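# Seat wire spool on rewinder spindle with drive pin engaged

## Task

Slide the wound wire spool onto the rewinding machine's spindle until it sits fully against the drive disc, with the disc's drive pin passing through one of the holes in the spool's flange.

## Robot and tools

ROBOT. Two six-joint Piper arms with parallel grippers, left_arm and right_arm. Calibrated base positions in the scene frame: left_arm at (-0.003, +0.314, 0) m, right_arm at (-0.044, -0.226, 0) m, each with a tiny yaw (quat_wxyz roughly identity). Scene frame: origin on the table surface halfway between the nominal bases, +z up, +x away from the robots over the table, left_arm on the +y side. Arm names do not match image left/right.

JOINT ORDER AND SIGNS. Every row, and every per-joint list in results, gives a block per arm in this order: shoulder (joint2), elbow (joint3), waist (joint1), forearm roll (joint4), wrist pitch (joint5), wrist roll (joint6). Waist and wrist pitch have their sign flipped compared with the URDF, in both commands and readouts. Allowed ranges in rad: shoulder 0.000 to 3.140, elbow -2.967 to 0.000, waist -2.618 to 2.618, forearm roll -1.745 to 1.745, wrist pitch -1.220 to 1.220, wrist roll -2.094 to 2.094 (true ends may differ by up to 0.014). A target more than 0.014 beyond a range end, and farther out than the current angle, gets the call refused; a target past the real end is clipped, and the result may report "joint sent to its limit".

ROW FORMAT (used by execute_actions and move). One flat list of 14 numbers covering both arms: left_arm's 6 joint angles then its opening, then right_arm's 6 angles then its opening. Joint numbers are absolute target angles in radians, not offsets. Opening runs from -1 (closed) to +1 (fully open); closing fully takes about 1 s. Always fill both arms; to keep an arm still, resend its current "Joint targets" values and its current gripper command (a 0 is a real half-open command).

execute_actions(actions, cameras). actions is a list of actions; each action is a list of up to 15 rows, one per 1/30 s control step, so one action lasts 0.5 s; if fewer than 15 rows are given, the last row is held for the remainder. An empty list just reports state and images. Per step, each joint target is kept within 0.963 rad of its measured angle, and an arm whose targets would move its gripper more than 70 mm from where it is has its targets scaled back. Drive speed tops out at 3 rad/s. cameras: list of names, ["all"], or []; an unknown name voids the call.

move(target, speed, blend, opening_speed, blocking, cameras). target is one 14-number row or a list of up to 15 rows (absolute angles), all arms interpolated together so grippers trace curves. speed: peak rad/s of the joint with the farthest travel, 0.01 to 3, default 0.5 (one value or one per target). blend: corner rounding in rad for lists. opening_speed: rate of the gripper command per second on the -1..+1 scale, at least 0.2. blocking=false returns after about 0.5 s while the move continues; a new move replaces it. No obstacle avoidance. Result ends with a "move:" line: done, off_target (resting more than 0.01 rad from target), moving, held, or fault, plus limits=held if steps were withheld. done does not imply contact or no contact.

wait(seconds 0 to 10, cameras): lets time pass holding the last commands. stop(cameras): brakes a running move. zoom_image(camera, region [x0,y0,x1,y1] px, at most 504x504) enlarges part of the newest image from cam_high, cam_low, cam_left_wrist or cam_right_wrist (each 896x504). read_manual gives only licence text. finished_scene(scene) ends the current scene (1 or 2) irreversibly; the spool must stay seated without the robot.

RESULTS. end_effector_position (m) and end_effector_quat_wxyz are in the scene frame; they can be off by a few cm, more at long reach. The position is the point between the finger pads, about 5 mm short of the tips; fingers point along gripper +z and close along its y axis. Joint positions lists joint angles plus pad gap in m (0.070 = fully open). Joint targets shows what joints are being driven to now. Tool commands shows gripper commands. grip_measured is the finger opening on the command scale; to grip, command about 0.05 below the reading at first contact (less for a gentler hold). Joint torques include arm weight and have offsets and noise; positive means toward larger angle. Action calls also list joint angles at some steps. "joint command not followed" means the inter-arm clearance check altered targets. MOTOR HOT appears at 65 °C; at 80 °C an OVER-TEMPERATURE FAULT drops that arm for 30 to 60 s.

AVOID. Contact torque reaching 21.1 N m on shoulder, elbow or waist, or 7.36 N m on the wrist joints, trips a TORQUE FAULT that freezes the arm 10 s; the three wrist motors only deliver about 4 N m, so heavy loads or pressing make them yield. Fast moves hit harder and targets set beyond a contact press harder. Don't drop the spool, release it while it moves, slam, or push very hard. Keep the arms from pressing on each other and never close one gripper on the other's fingers. Anything falling or left off the table fails the task. Loose objects may get nudged occasionally. Stretched poses, holding loads and pushing against unreachable targets heat motors, even while you are thinking.

Each tool is called after "Call:" as name(argument=value, ...), one argument or row to a line, values as JSON.

## Session

Call:
execute_actions(
  actions=[],
)

Scene clock: 0.00 s.
left_arm: end_effector_position=(+0.0846, -0.0637, +0.1483) grip_measured=+0.99 end_effector_quat_wxyz=(+0.388, +0.324, +0.863, -0.002) | right_arm: end_effector_position=(+0.4110, -0.3773, +0.1143) grip_measured=+0.99 end_effector_quat_wxyz=(+0.190, +0.484, +0.854, +0.023)
Joint names: [shoulder, elbow, waist, forearm roll, wrist pitch, wrist roll]
Joint positions: left_arm=[1.761 -1.223 1.741 0.886 -1.138 -1.438 0.07] | right_arm=[1.985 -1.626 0.352 -0.043 -0.915 0.747 0.07]
Joint torques (N m): no reading
Motor temperatures (°C): left_arm=[32 31 36 35 34 29] | right_arm=[38 31 30 33 39 28]
Joint targets: left_arm=[1.761 -1.223 1.741 0.886 -1.138 -1.438] | right_arm=[1.985 -1.626 0.352 -0.043 -0.915 0.747]
Tool commands: left_gripper/opening=+1.0 right_gripper/opening=+1.0

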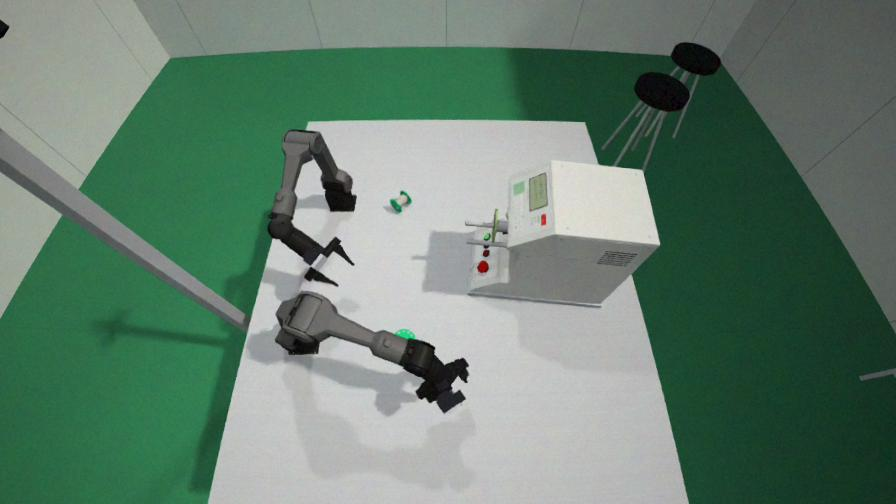

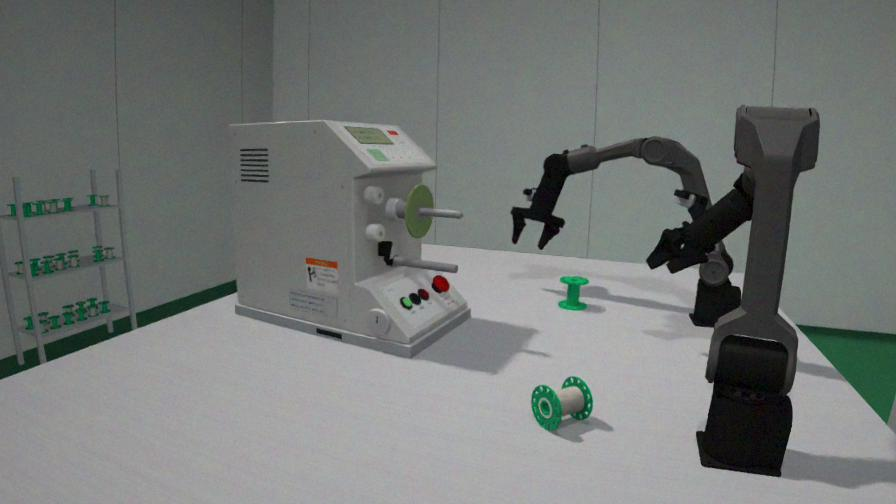

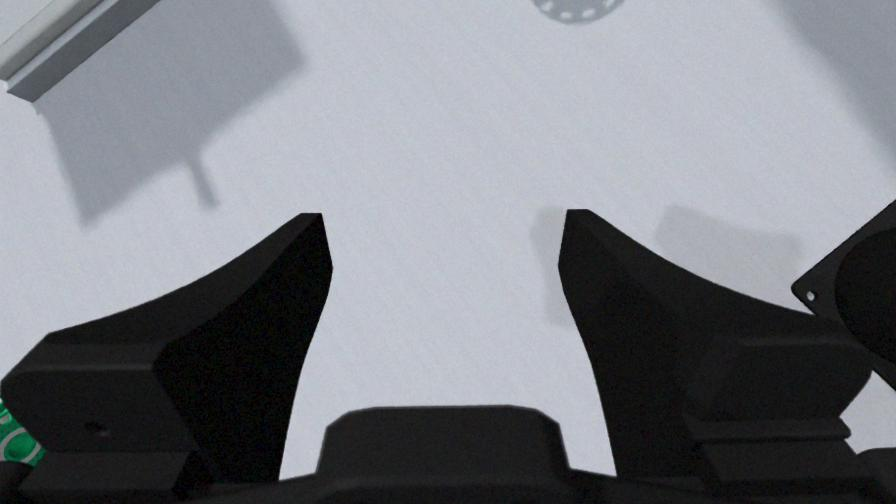

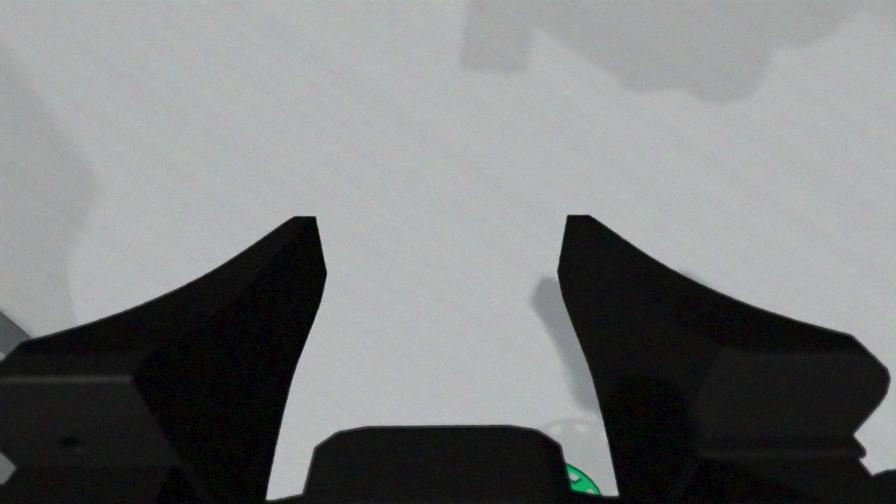

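Call:
zoom_image(
  camera="cam_high",
  region=[370, 170, 540, 290],
)

Call:
zoom_image(
  camera="cam_low",
  region=[340, 160, 500, 340],
)

Call:
zoom_image(
  camera="cam_low",
  region=[500, 350, 640, 450],
)

Call:
zoom_image(
  camera="cam_high",
  region=[375, 180, 425, 220],
)

Scaled by 2.965 from the camera's 896x504 image, which has a finer 1280x720 frame.

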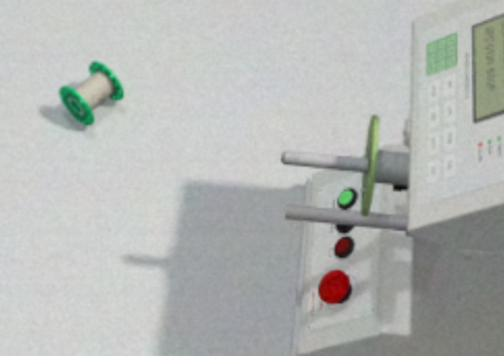

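Scaled by 2.800 from the camera's 896x504 image, which has a finer 1280x720 frame.

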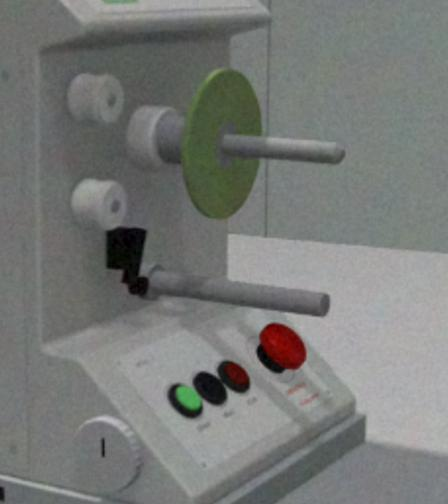

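Scaled by 3.600 from the camera's 896x504 image, which has a finer 1280x720 frame.

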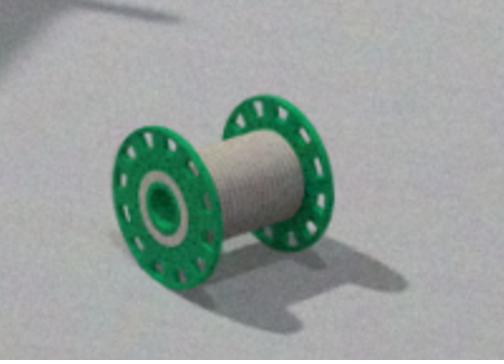

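Scaled by 10.080 from the camera's 896x504 image, which has a finer 1280x720 frame.

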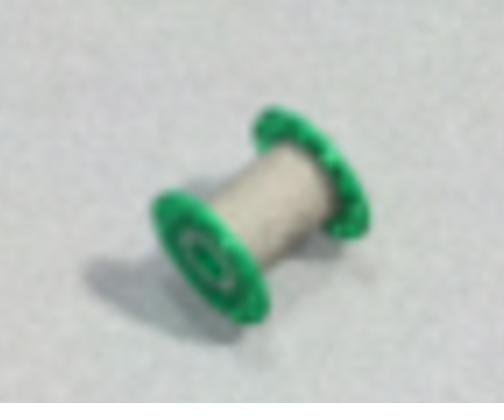

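Call:
zoom_image(
  camera="cam_low",
  region=[390, 175, 470, 245],
)

Call:
zoom_image(
  camera="cam_high",
  region=[455, 200, 525, 250],
)

Call:
zoom_image(
  camera="cam_low",
  region=[525, 370, 605, 440],
)

Scaled by 6.300 from the camera's 896x504 image, which has a finer 1280x720 frame.

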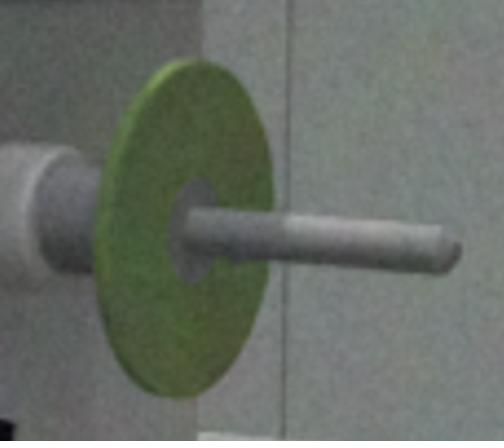

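Scaled by 7.200 from the camera's 896x504 image, which has a finer 1280x720 frame.

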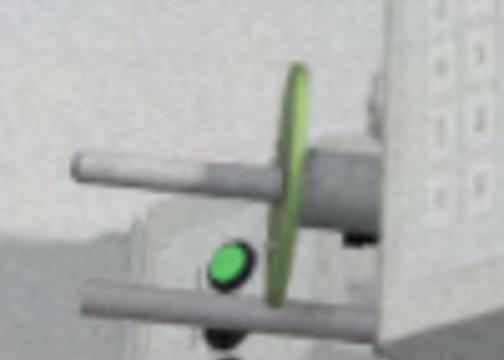

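Scaled by 6.300 from the camera's 896x504 image, which has a finer 1280x720 frame.

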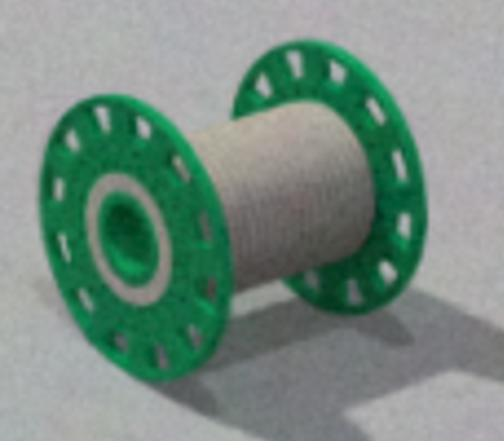

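Call:
zoom_image(
  camera="cam_high",
  region=[250, 110, 490, 245],
)

Call:
zoom_image(
  camera="cam_high",
  region=[250, 230, 490, 420],
)

Scaled by 2.100 from the camera's 896x504 image, which has a finer 1280x720 frame.

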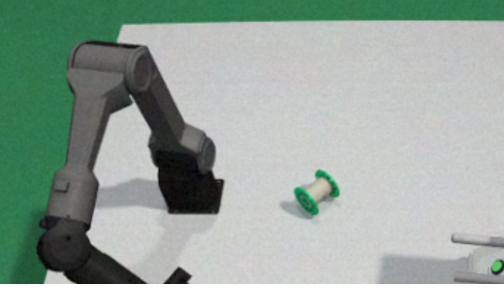

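Scaled by 2.100 from the camera's 896x504 image, which has a finer 1280x720 frame.

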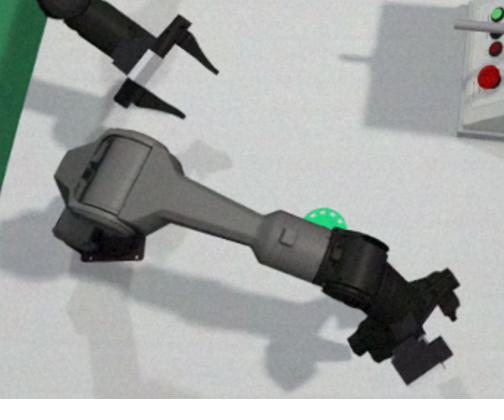

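Call:
zoom_image(
  camera="cam_low",
  region=[500, 90, 896, 310],
)

Call:
zoom_image(
  camera="cam_low",
  region=[640, 240, 896, 490],
)

Call:
zoom_image(
  camera="cam_low",
  region=[210, 100, 500, 370],
)

Scaled by 1.273 from the camera's 896x504 image, which has a finer 1280x720 frame.

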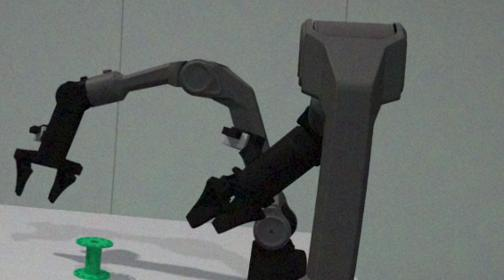

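Scaled by 1.969 from the camera's 896x504 image, which has a finer 1280x720 frame.

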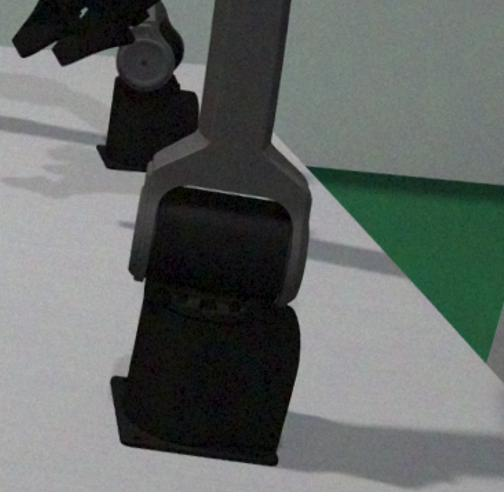

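Scaled by 1.738 from the camera's 896x504 image, which has a finer 1280x720 frame.

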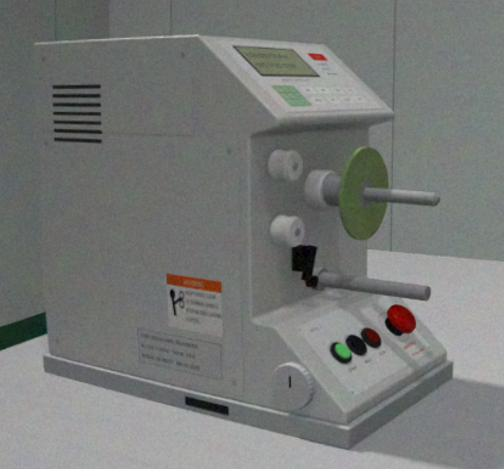

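Call:
zoom_image(
  camera="cam_low",
  region=[680, 240, 780, 340],
)

Call:
zoom_image(
  camera="cam_low",
  region=[680, 380, 800, 490],
)

Scaled by 5.040 from the camera's 896x504 image, which has a finer 1280x720 frame.

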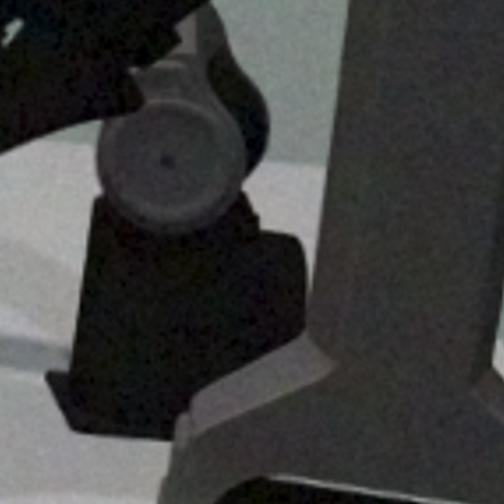

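Scaled by 4.200 from the camera's 896x504 image, which has a finer 1280x720 frame.

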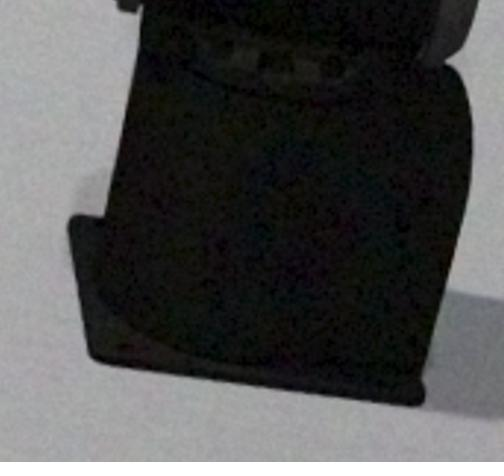

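Call:
zoom_image(
  camera="cam_low",
  region=[500, 130, 640, 260],
)

Call:
zoom_image(
  camera="cam_low",
  region=[620, 120, 800, 290],
)

Call:
zoom_image(
  camera="cam_high",
  region=[255, 120, 370, 300],
)

Call:
zoom_image(
  camera="cam_high",
  region=[260, 270, 490, 430],
)

Scaled by 3.600 from the camera's 896x504 image, which has a finer 1280x720 frame.

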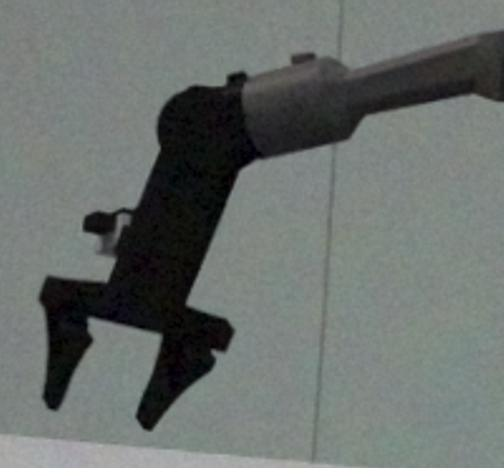

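Scaled by 2.800 from the camera's 896x504 image, which has a finer 1280x720 frame.

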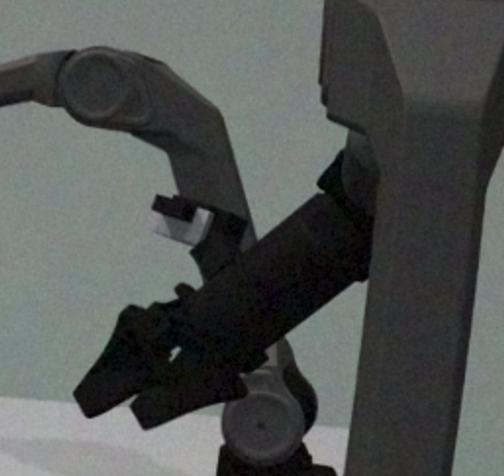

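Scaled by 2.800 from the camera's 896x504 image, which has a finer 1280x720 frame.

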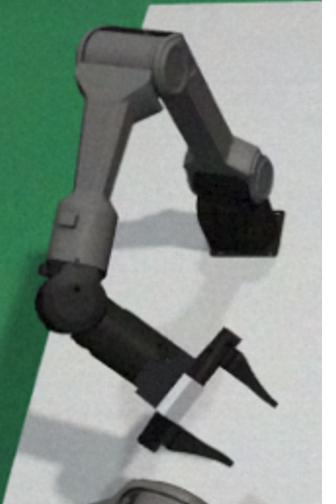

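Scaled by 2.191 from the camera's 896x504 image, which has a finer 1280x720 frame.

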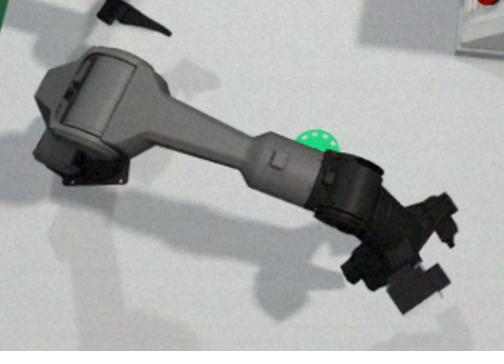

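Call:
move(
  target=[1.40, -0.95, 0.052, 0.0, -1.15, 0.0, 1.0, 1.985, -1.626, 0.352, -0.043, -0.915, 0.747, 1.0],
  speed=1.0,
  cameras=["all"],
)

Scene clock: 126.27 s.
left_arm: end_effector_position=(+0.2417, +0.2974, +0.1181) grip_measured=+0.99 end_effector_quat_wxyz=(+0.030, +0.034, +0.999, -0.001) | right_arm: end_effector_position=(+0.4110, -0.3773, +0.1143) grip_measured=+0.99 end_effector_quat_wxyz=(+0.190, +0.484, +0.854, +0.023)
Joint names: [shoulder, elbow, waist, forearm roll, wrist pitch, wrist roll]
Joint positions: left_arm=[1.4 -0.95 0.051 0 -1.149 0.001 0.07] | right_arm=[1.985 -1.626 0.352 -0.043 -0.915 0.747 0.07]
Joint torques (N m): left_arm=[-4.02 -5.3 1.1 0.04 0.08 -0.14] | right_arm=[-5.77 -6.04 -0.05 0.05 0.39 -0.03]
Joint targets: left_arm=[1.400 -0.950 0.052 0.000 -1.150 0.000] | right_arm=[1.985 -1.626 0.352 -0.043 -0.915 0.747]
move: done

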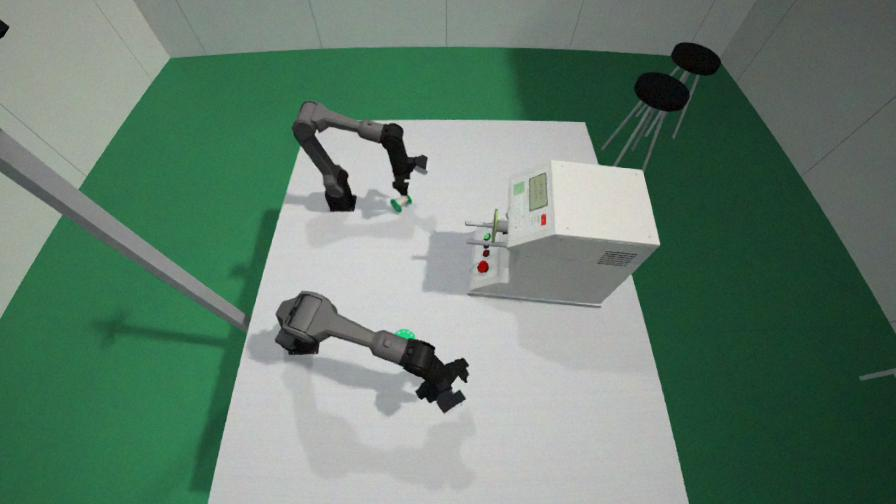

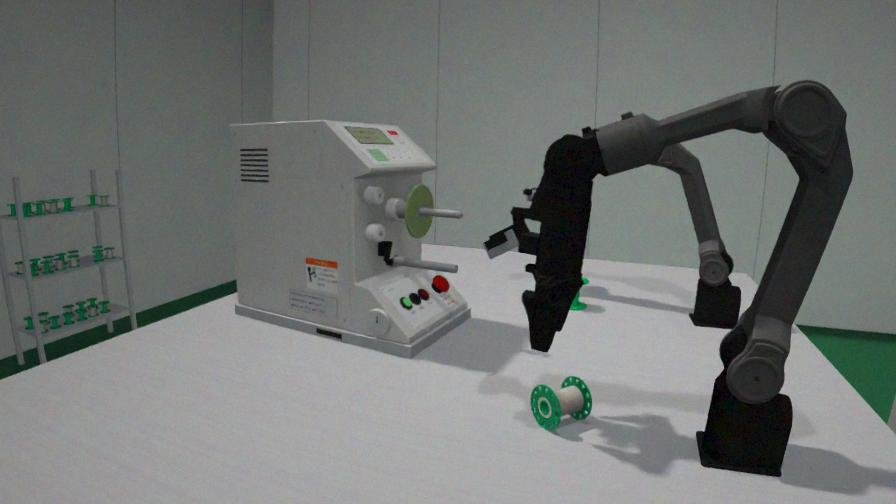

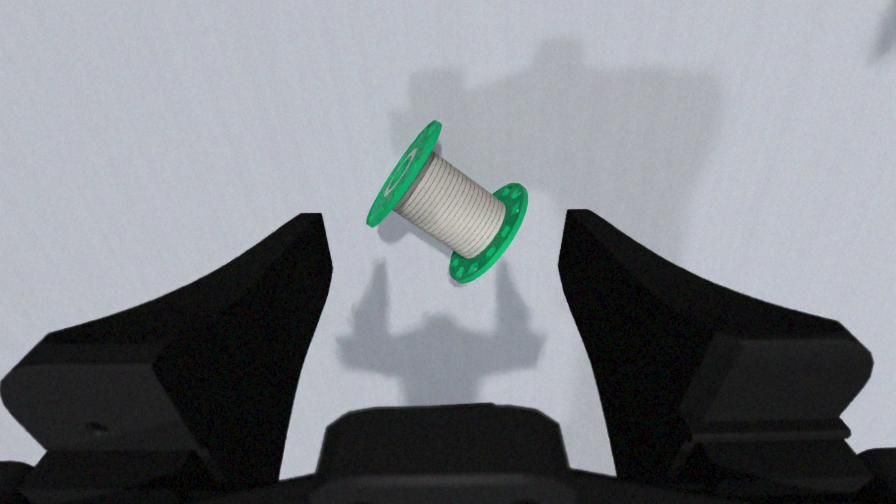

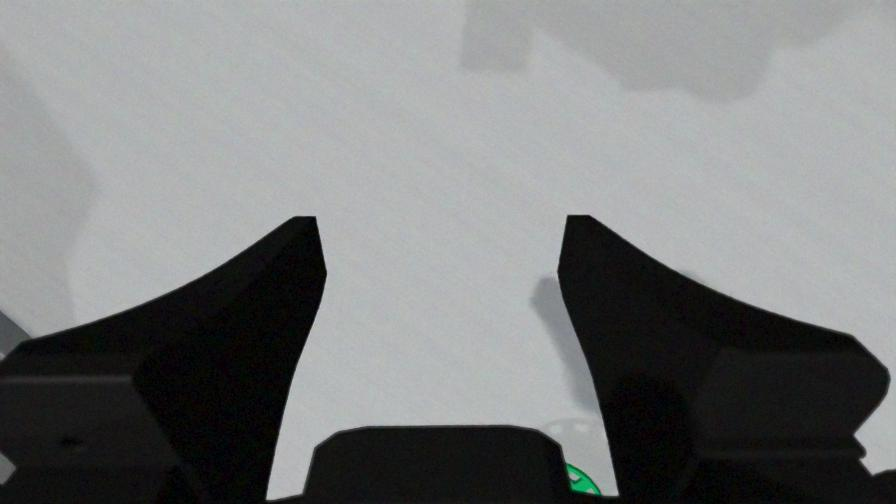

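Call:
zoom_image(
  camera="cam_left_wrist",
  region=[340, 100, 560, 300],
)

Scaled by 2.291 from the camera's 896x504 image, which has a finer 1280x720 frame.

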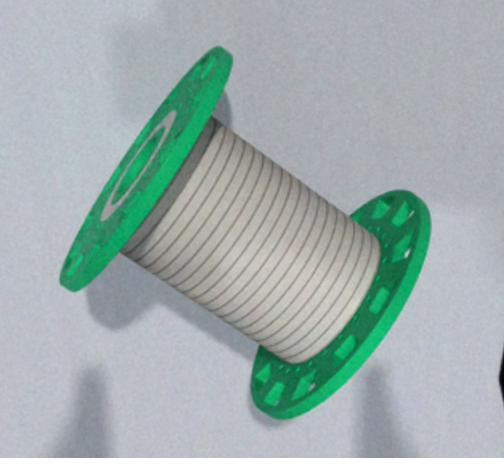

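Call:
move(
  target=[1.40, -0.95, 0.052, 0.0, -1.15, 0.0, 1.0, 1.618, -0.96, -0.341, 0.0, 0.69, 0.0, 1.0],
  speed=1.0,
  cameras=["cam_right_wrist", "cam_high"],
)

Scene clock: 139.57 s.
left_arm: end_effector_position=(+0.2417, +0.2974, +0.1181) grip_measured=+0.99 end_effector_quat_wxyz=(+0.030, +0.034, +0.999, -0.001) | right_arm: end_effector_position=(+0.4137, -0.0383, +0.3125) grip_measured=+0.99 end_effector_quat_wxyz=(+0.734, -0.129, +0.651, +0.145)
Joint names: [shoulder, elbow, waist, forearm roll, wrist pitch, wrist roll]
Joint positions: left_arm=[1.4 -0.95 0.051 0 -1.149 0.001 0.07] | right_arm=[1.618 -0.96 -0.342 0 0.69 0 0.07]
Joint torques (N m): left_arm=[-2.93 -6.82 1.04 -0.05 0.15 -0.1] | right_arm=[-3.91 -5.51 1.34 0.11 1.09 0.01]
Joint targets: left_arm=[1.400 -0.950 0.052 0.000 -1.150 0.000] | right_arm=[1.618 -0.960 -0.341 0.000 0.690 0.000]
move: done
Images, in order (width x height): cam_high 896x504, cam_right_wrist 896x504.

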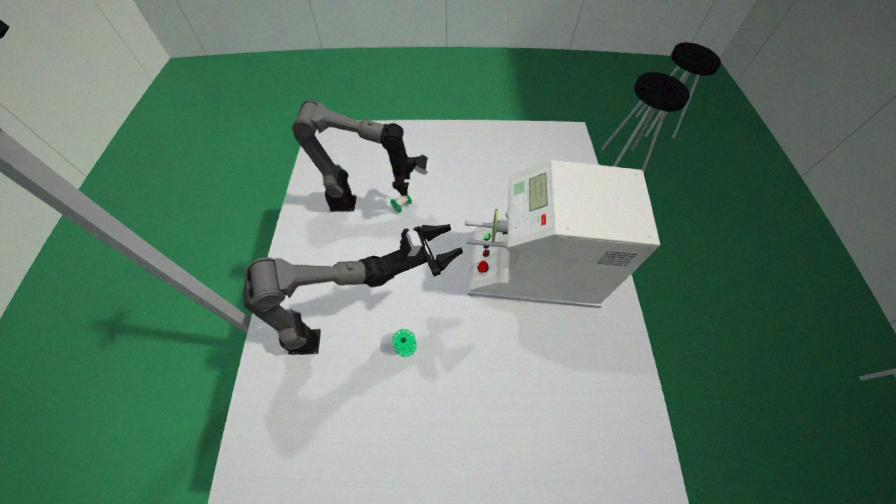

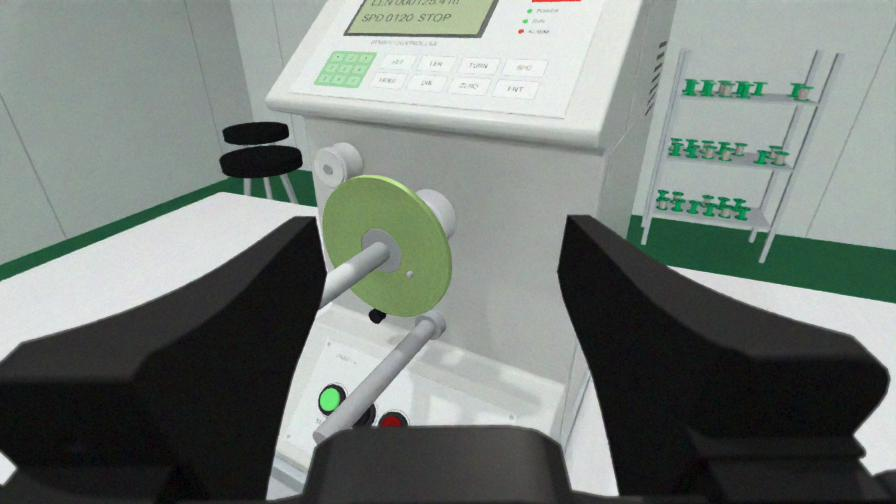

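Call:
zoom_image(
  camera="cam_right_wrist",
  region=[310, 165, 470, 325],
)

Call:
zoom_image(
  camera="cam_right_wrist",
  region=[300, 100, 620, 450],
)

Scaled by 3.150 from the camera's 896x504 image, which has a finer 1280x720 frame.

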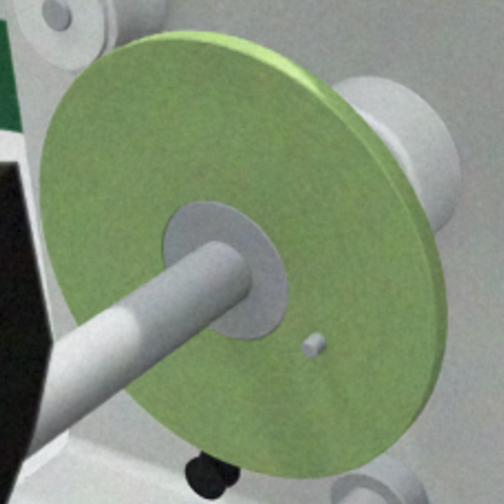

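Scaled by 1.440 from the camera's 896x504 image, which has a finer 1280x720 frame.

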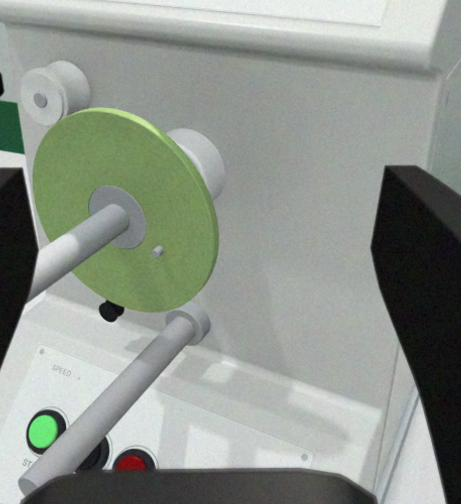

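Call:
zoom_image(
  camera="cam_right_wrist",
  region=[360, 225, 430, 295],
)

Scaled by 7.200 from the camera's 896x504 image, which has a finer 1280x720 frame.

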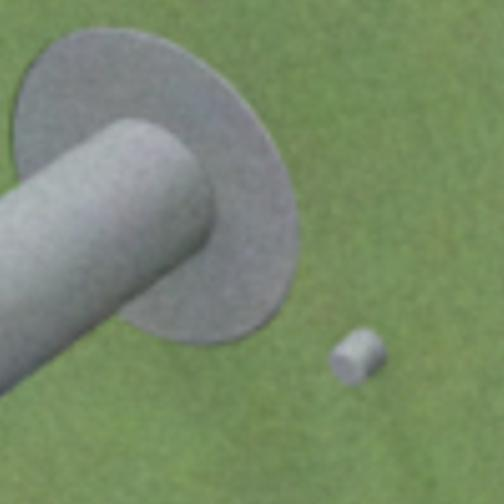

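Call:
zoom_image(
  camera="cam_high",
  region=[440, 200, 680, 320],
)

Scaled by 2.100 from the camera's 896x504 image, which has a finer 1280x720 frame.

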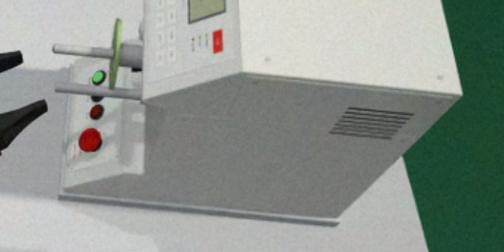

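Call:
move(
  target=[1.3624, -0.8327, 0.0816, 0.0, -1.1283, -0.9547, 1.0, 1.618, -0.96, -0.341, 0.0, 0.69, 0.0, 1.0],
  speed=0.8,
  cameras=["cam_left_wrist"],
)

Scene clock: 195.13 s.
left_arm: end_effector_position=(+0.2109, +0.2929, +0.0978) grip_measured=+0.99 end_effector_quat_wxyz=(-0.001, -0.416, +0.909, +0.000) | right_arm: end_effector_position=(+0.4137, -0.0383, +0.3125) grip_measured=+0.99 end_effector_quat_wxyz=(+0.734, -0.129, +0.651, +0.145)
Joint names: [shoulder, elbow, waist, forearm roll, wrist pitch, wrist roll]
Joint positions: left_arm=[1.363 -0.832 0.081 0 -1.129 -0.955 0.07] | right_arm=[1.618 -0.96 -0.342 0 0.69 0 0.07]
Joint torques (N m): left_arm=[-4.11 -5.04 1.08 -0.05 0.12 0.26] | right_arm=[-3.41 -6.83 1.26 -0.03 1.27 -0.05]
Joint targets: left_arm=[1.362 -0.833 0.082 0.000 -1.128 -0.955] | right_arm=[1.618 -0.960 -0.341 0.000 0.690 0.000]
move: done
Images, in order (width x height): cam_left_wrist 896x504.

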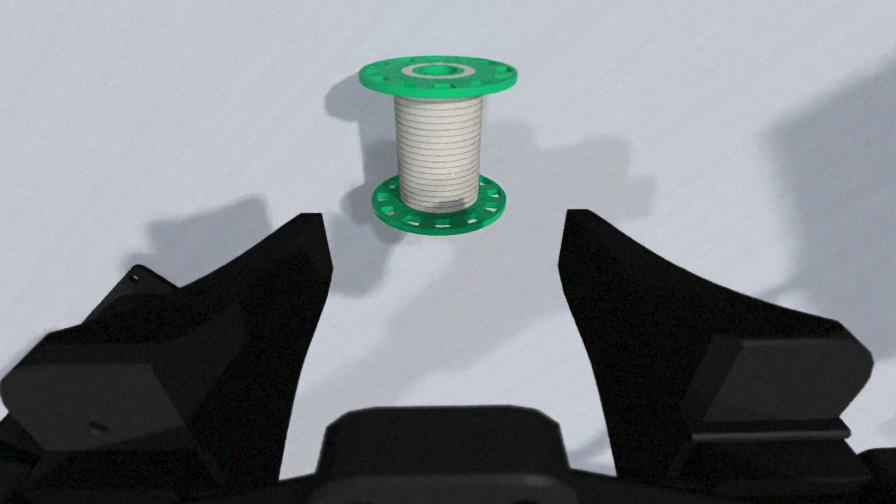

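Call:
execute_actions(
  actions=[],
)

Scene clock: 202.00 s.
left_arm: end_effector_position=(+0.2109, +0.2929, +0.0978) grip_measured=+0.99 end_effector_quat_wxyz=(-0.001, -0.416, +0.909, +0.000) | right_arm: end_effector_position=(+0.4137, -0.0383, +0.3125) grip_measured=+0.99 end_effector_quat_wxyz=(+0.734, -0.129, +0.651, +0.145)
Joint names: [shoulder, elbow, waist, forearm roll, wrist pitch, wrist roll]
Joint positions: left_arm=[1.363 -0.832 0.081 0 -1.129 -0.955 0.07] | right_arm=[1.618 -0.96 -0.342 0 0.69 0 0.07]
Joint torques (N m): left_arm=[-3.51 -6.34 0.48 -0.02 0 0.22] | right_arm=[-3.4 -6.82 1.14 0 1.21 -0.1]
Motor temperatures (°C): left_arm=[32 32 35 35 33 29] | right_arm=[40 33 30 33 40 28]
Joint targets: left_arm=[1.362 -0.833 0.082 0.000 -1.128 -0.955] | right_arm=[1.618 -0.960 -0.341 0.000 0.690 0.000]
Tool commands: left_gripper/opening=+1.0 right_gripper/opening=+1.0

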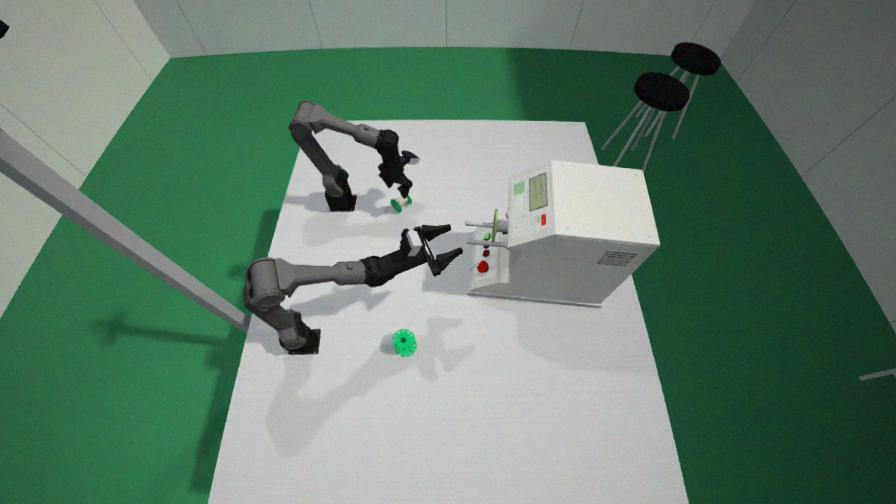

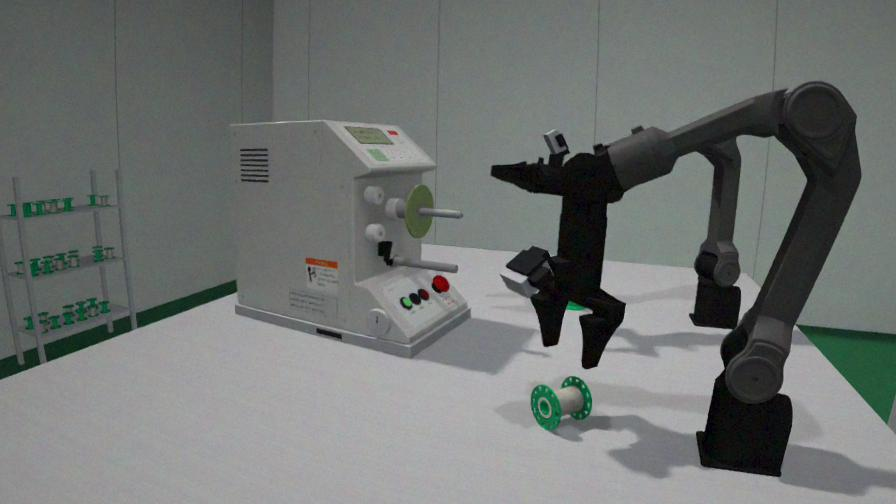

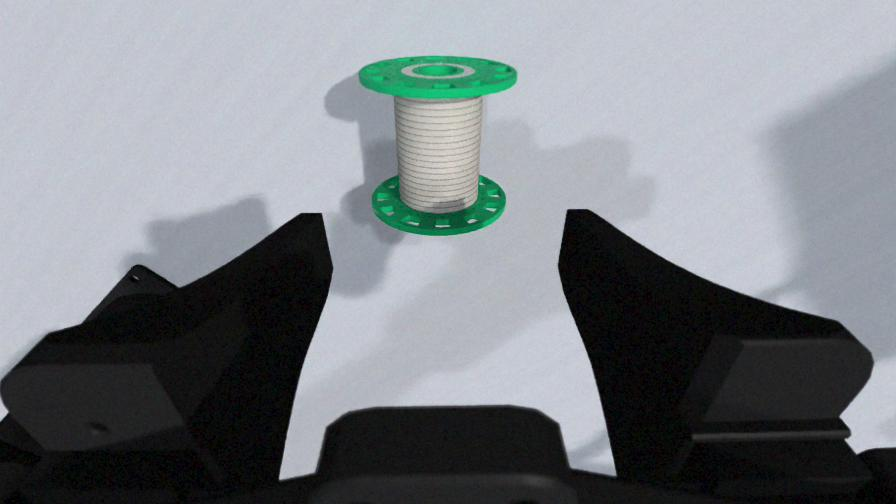

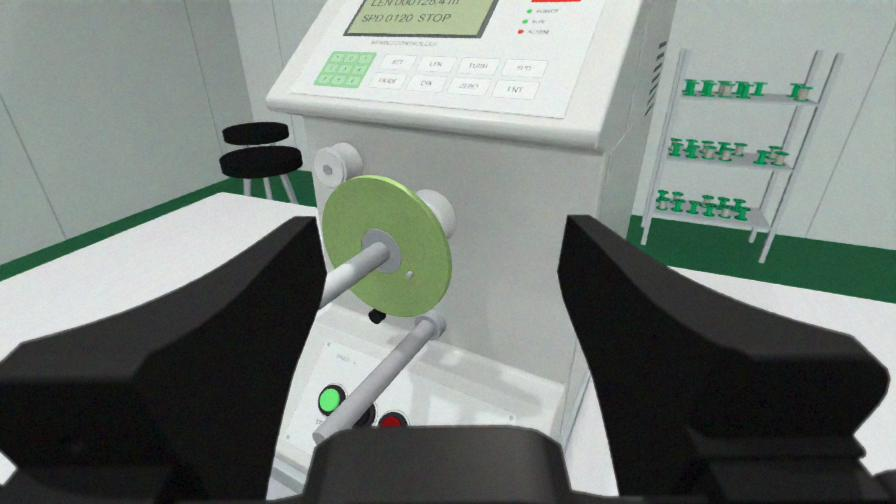

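Call:
zoom_image(
  camera="cam_left_wrist",
  region=[330, 30, 550, 250],
)

Call:
zoom_image(
  camera="cam_right_wrist",
  region=[300, 140, 480, 340],
)

Scaled by 2.291 from the camera's 896x504 image, which has a finer 1280x720 frame.

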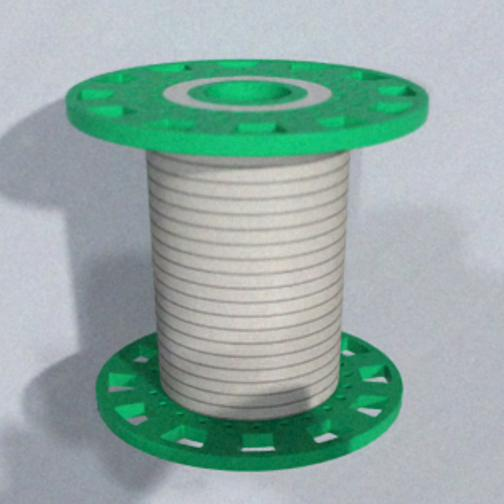

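Scaled by 2.520 from the camera's 896x504 image, which has a finer 1280x720 frame.

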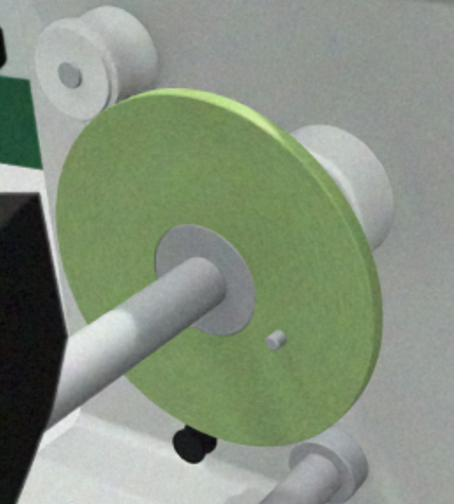

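Call:
zoom_image(
  camera="cam_high",
  region=[374, 318, 434, 368],
)

Call:
zoom_image(
  camera="cam_left_wrist",
  region=[350, 160, 530, 250],
)

Call:
zoom_image(
  camera="cam_left_wrist",
  region=[350, 45, 530, 125],
)

Scaled by 8.400 from the camera's 896x504 image, which has a finer 1280x720 frame.

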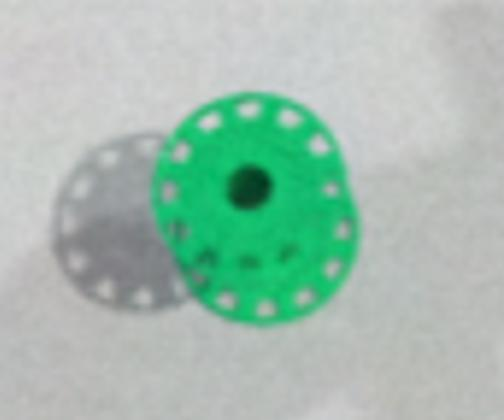

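Scaled by 2.800 from the camera's 896x504 image, which has a finer 1280x720 frame.

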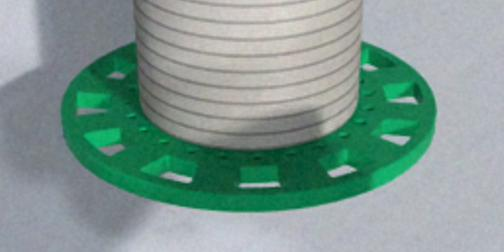

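Scaled by 2.800 from the camera's 896x504 image, which has a finer 1280x720 frame.

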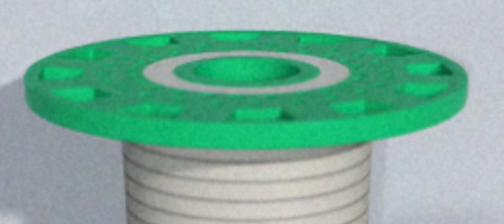

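Call:
zoom_image(
  camera="cam_low",
  region=[330, 110, 490, 350],
)

Call:
zoom_image(
  camera="cam_high",
  region=[430, 150, 580, 310],
)

Scaled by 2.100 from the camera's 896x504 image, which has a finer 1280x720 frame.

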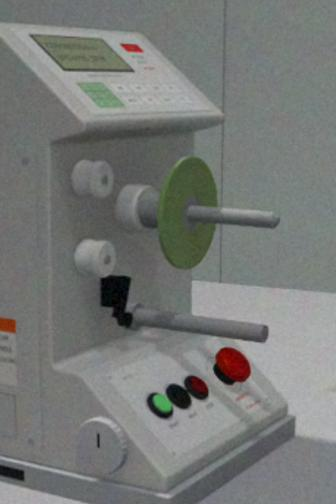

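Scaled by 3.150 from the camera's 896x504 image, which has a finer 1280x720 frame.

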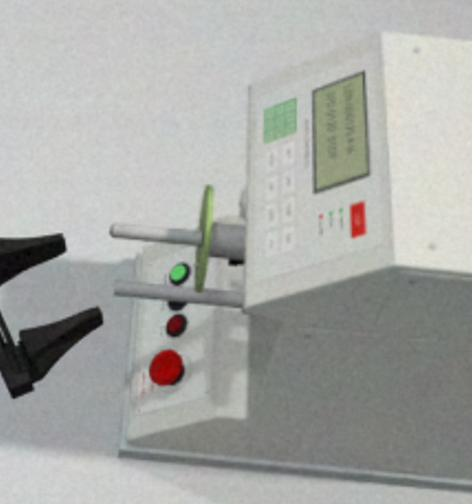

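Call:
move(
  target=[1.7416, -0.8590, -0.1981, -0.2947, -1.1416, -0.5018, 1.0, 1.7668, -1.2160, 0.1830, -1.3348, 1.1334, 1.0545, 1.0],
  speed=0.6,
  cameras=["all"],
)

Scene clock: 313.63 s.
left_arm: end_effector_position=(+0.2080, +0.2932, +0.0298) grip_measured=+0.99 end_effector_quat_wxyz=(-0.197, -0.406, +0.888, -0.090) | right_arm: end_effector_position=(+0.4103, -0.0914, +0.3001) grip_measured=+0.99 end_effector_quat_wxyz=(+0.630, -0.321, +0.630, +0.321)
Joint names: [shoulder, elbow, waist, forearm roll, wrist pitch, wrist roll]
Joint positions: left_arm=[1.742 -0.858 -0.199 -0.295 -1.141 -0.501 0.07] | right_arm=[1.766 -1.216 0.184 -1.335 1.134 1.055 0.07]
Joint torques (N m): left_arm=[-5.83 -5.36 0.5 -0.12 -0.24 -0.12] | right_arm=[-4.35 -6.2 -0.05 1.05 0.58 -0.15]
Joint targets: left_arm=[1.742 -0.859 -0.198 -0.295 -1.142 -0.502] | right_arm=[1.767 -1.216 0.183 -1.335 1.133 1.054]
move: done

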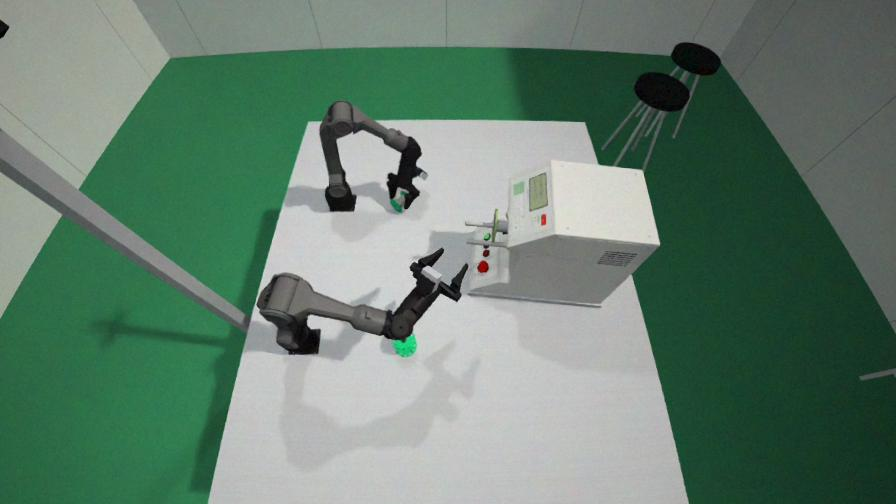

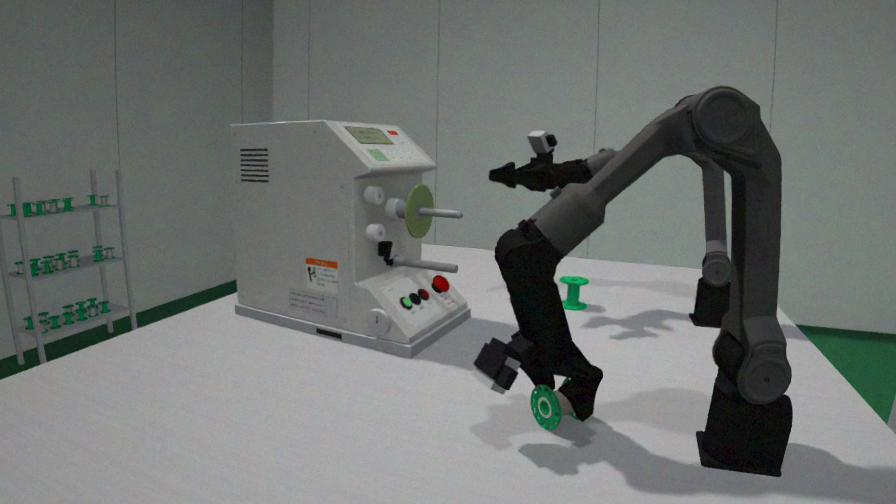

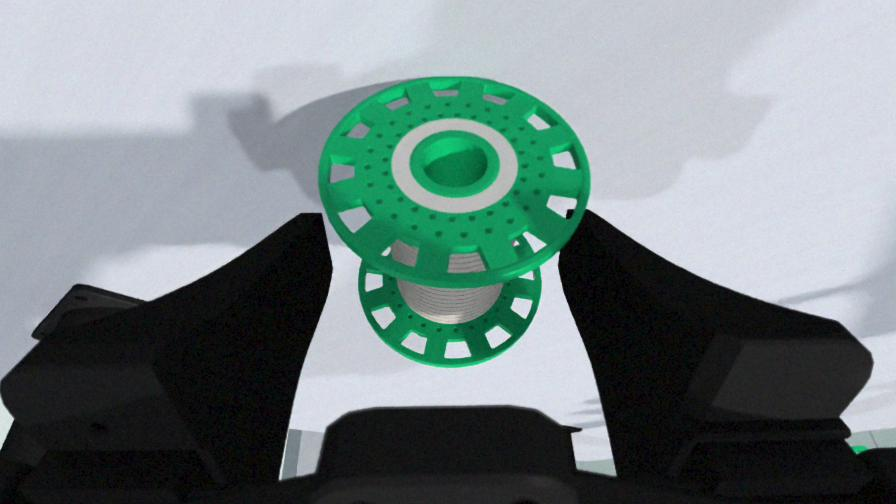

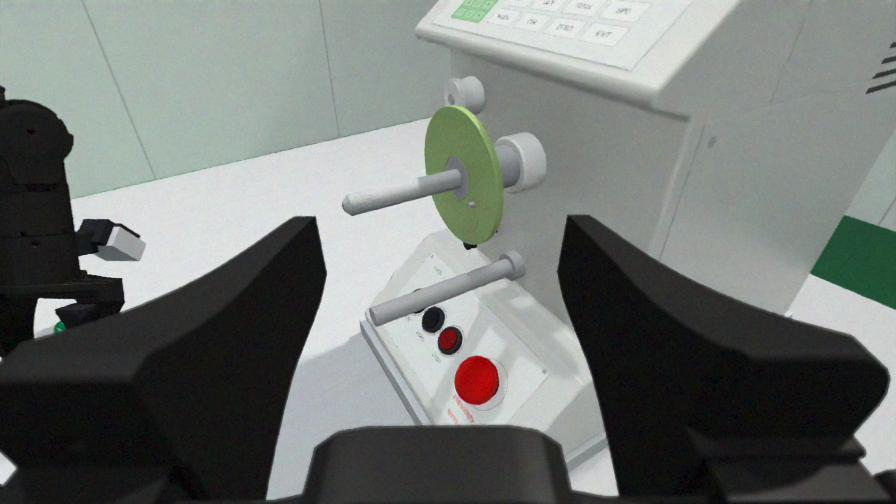

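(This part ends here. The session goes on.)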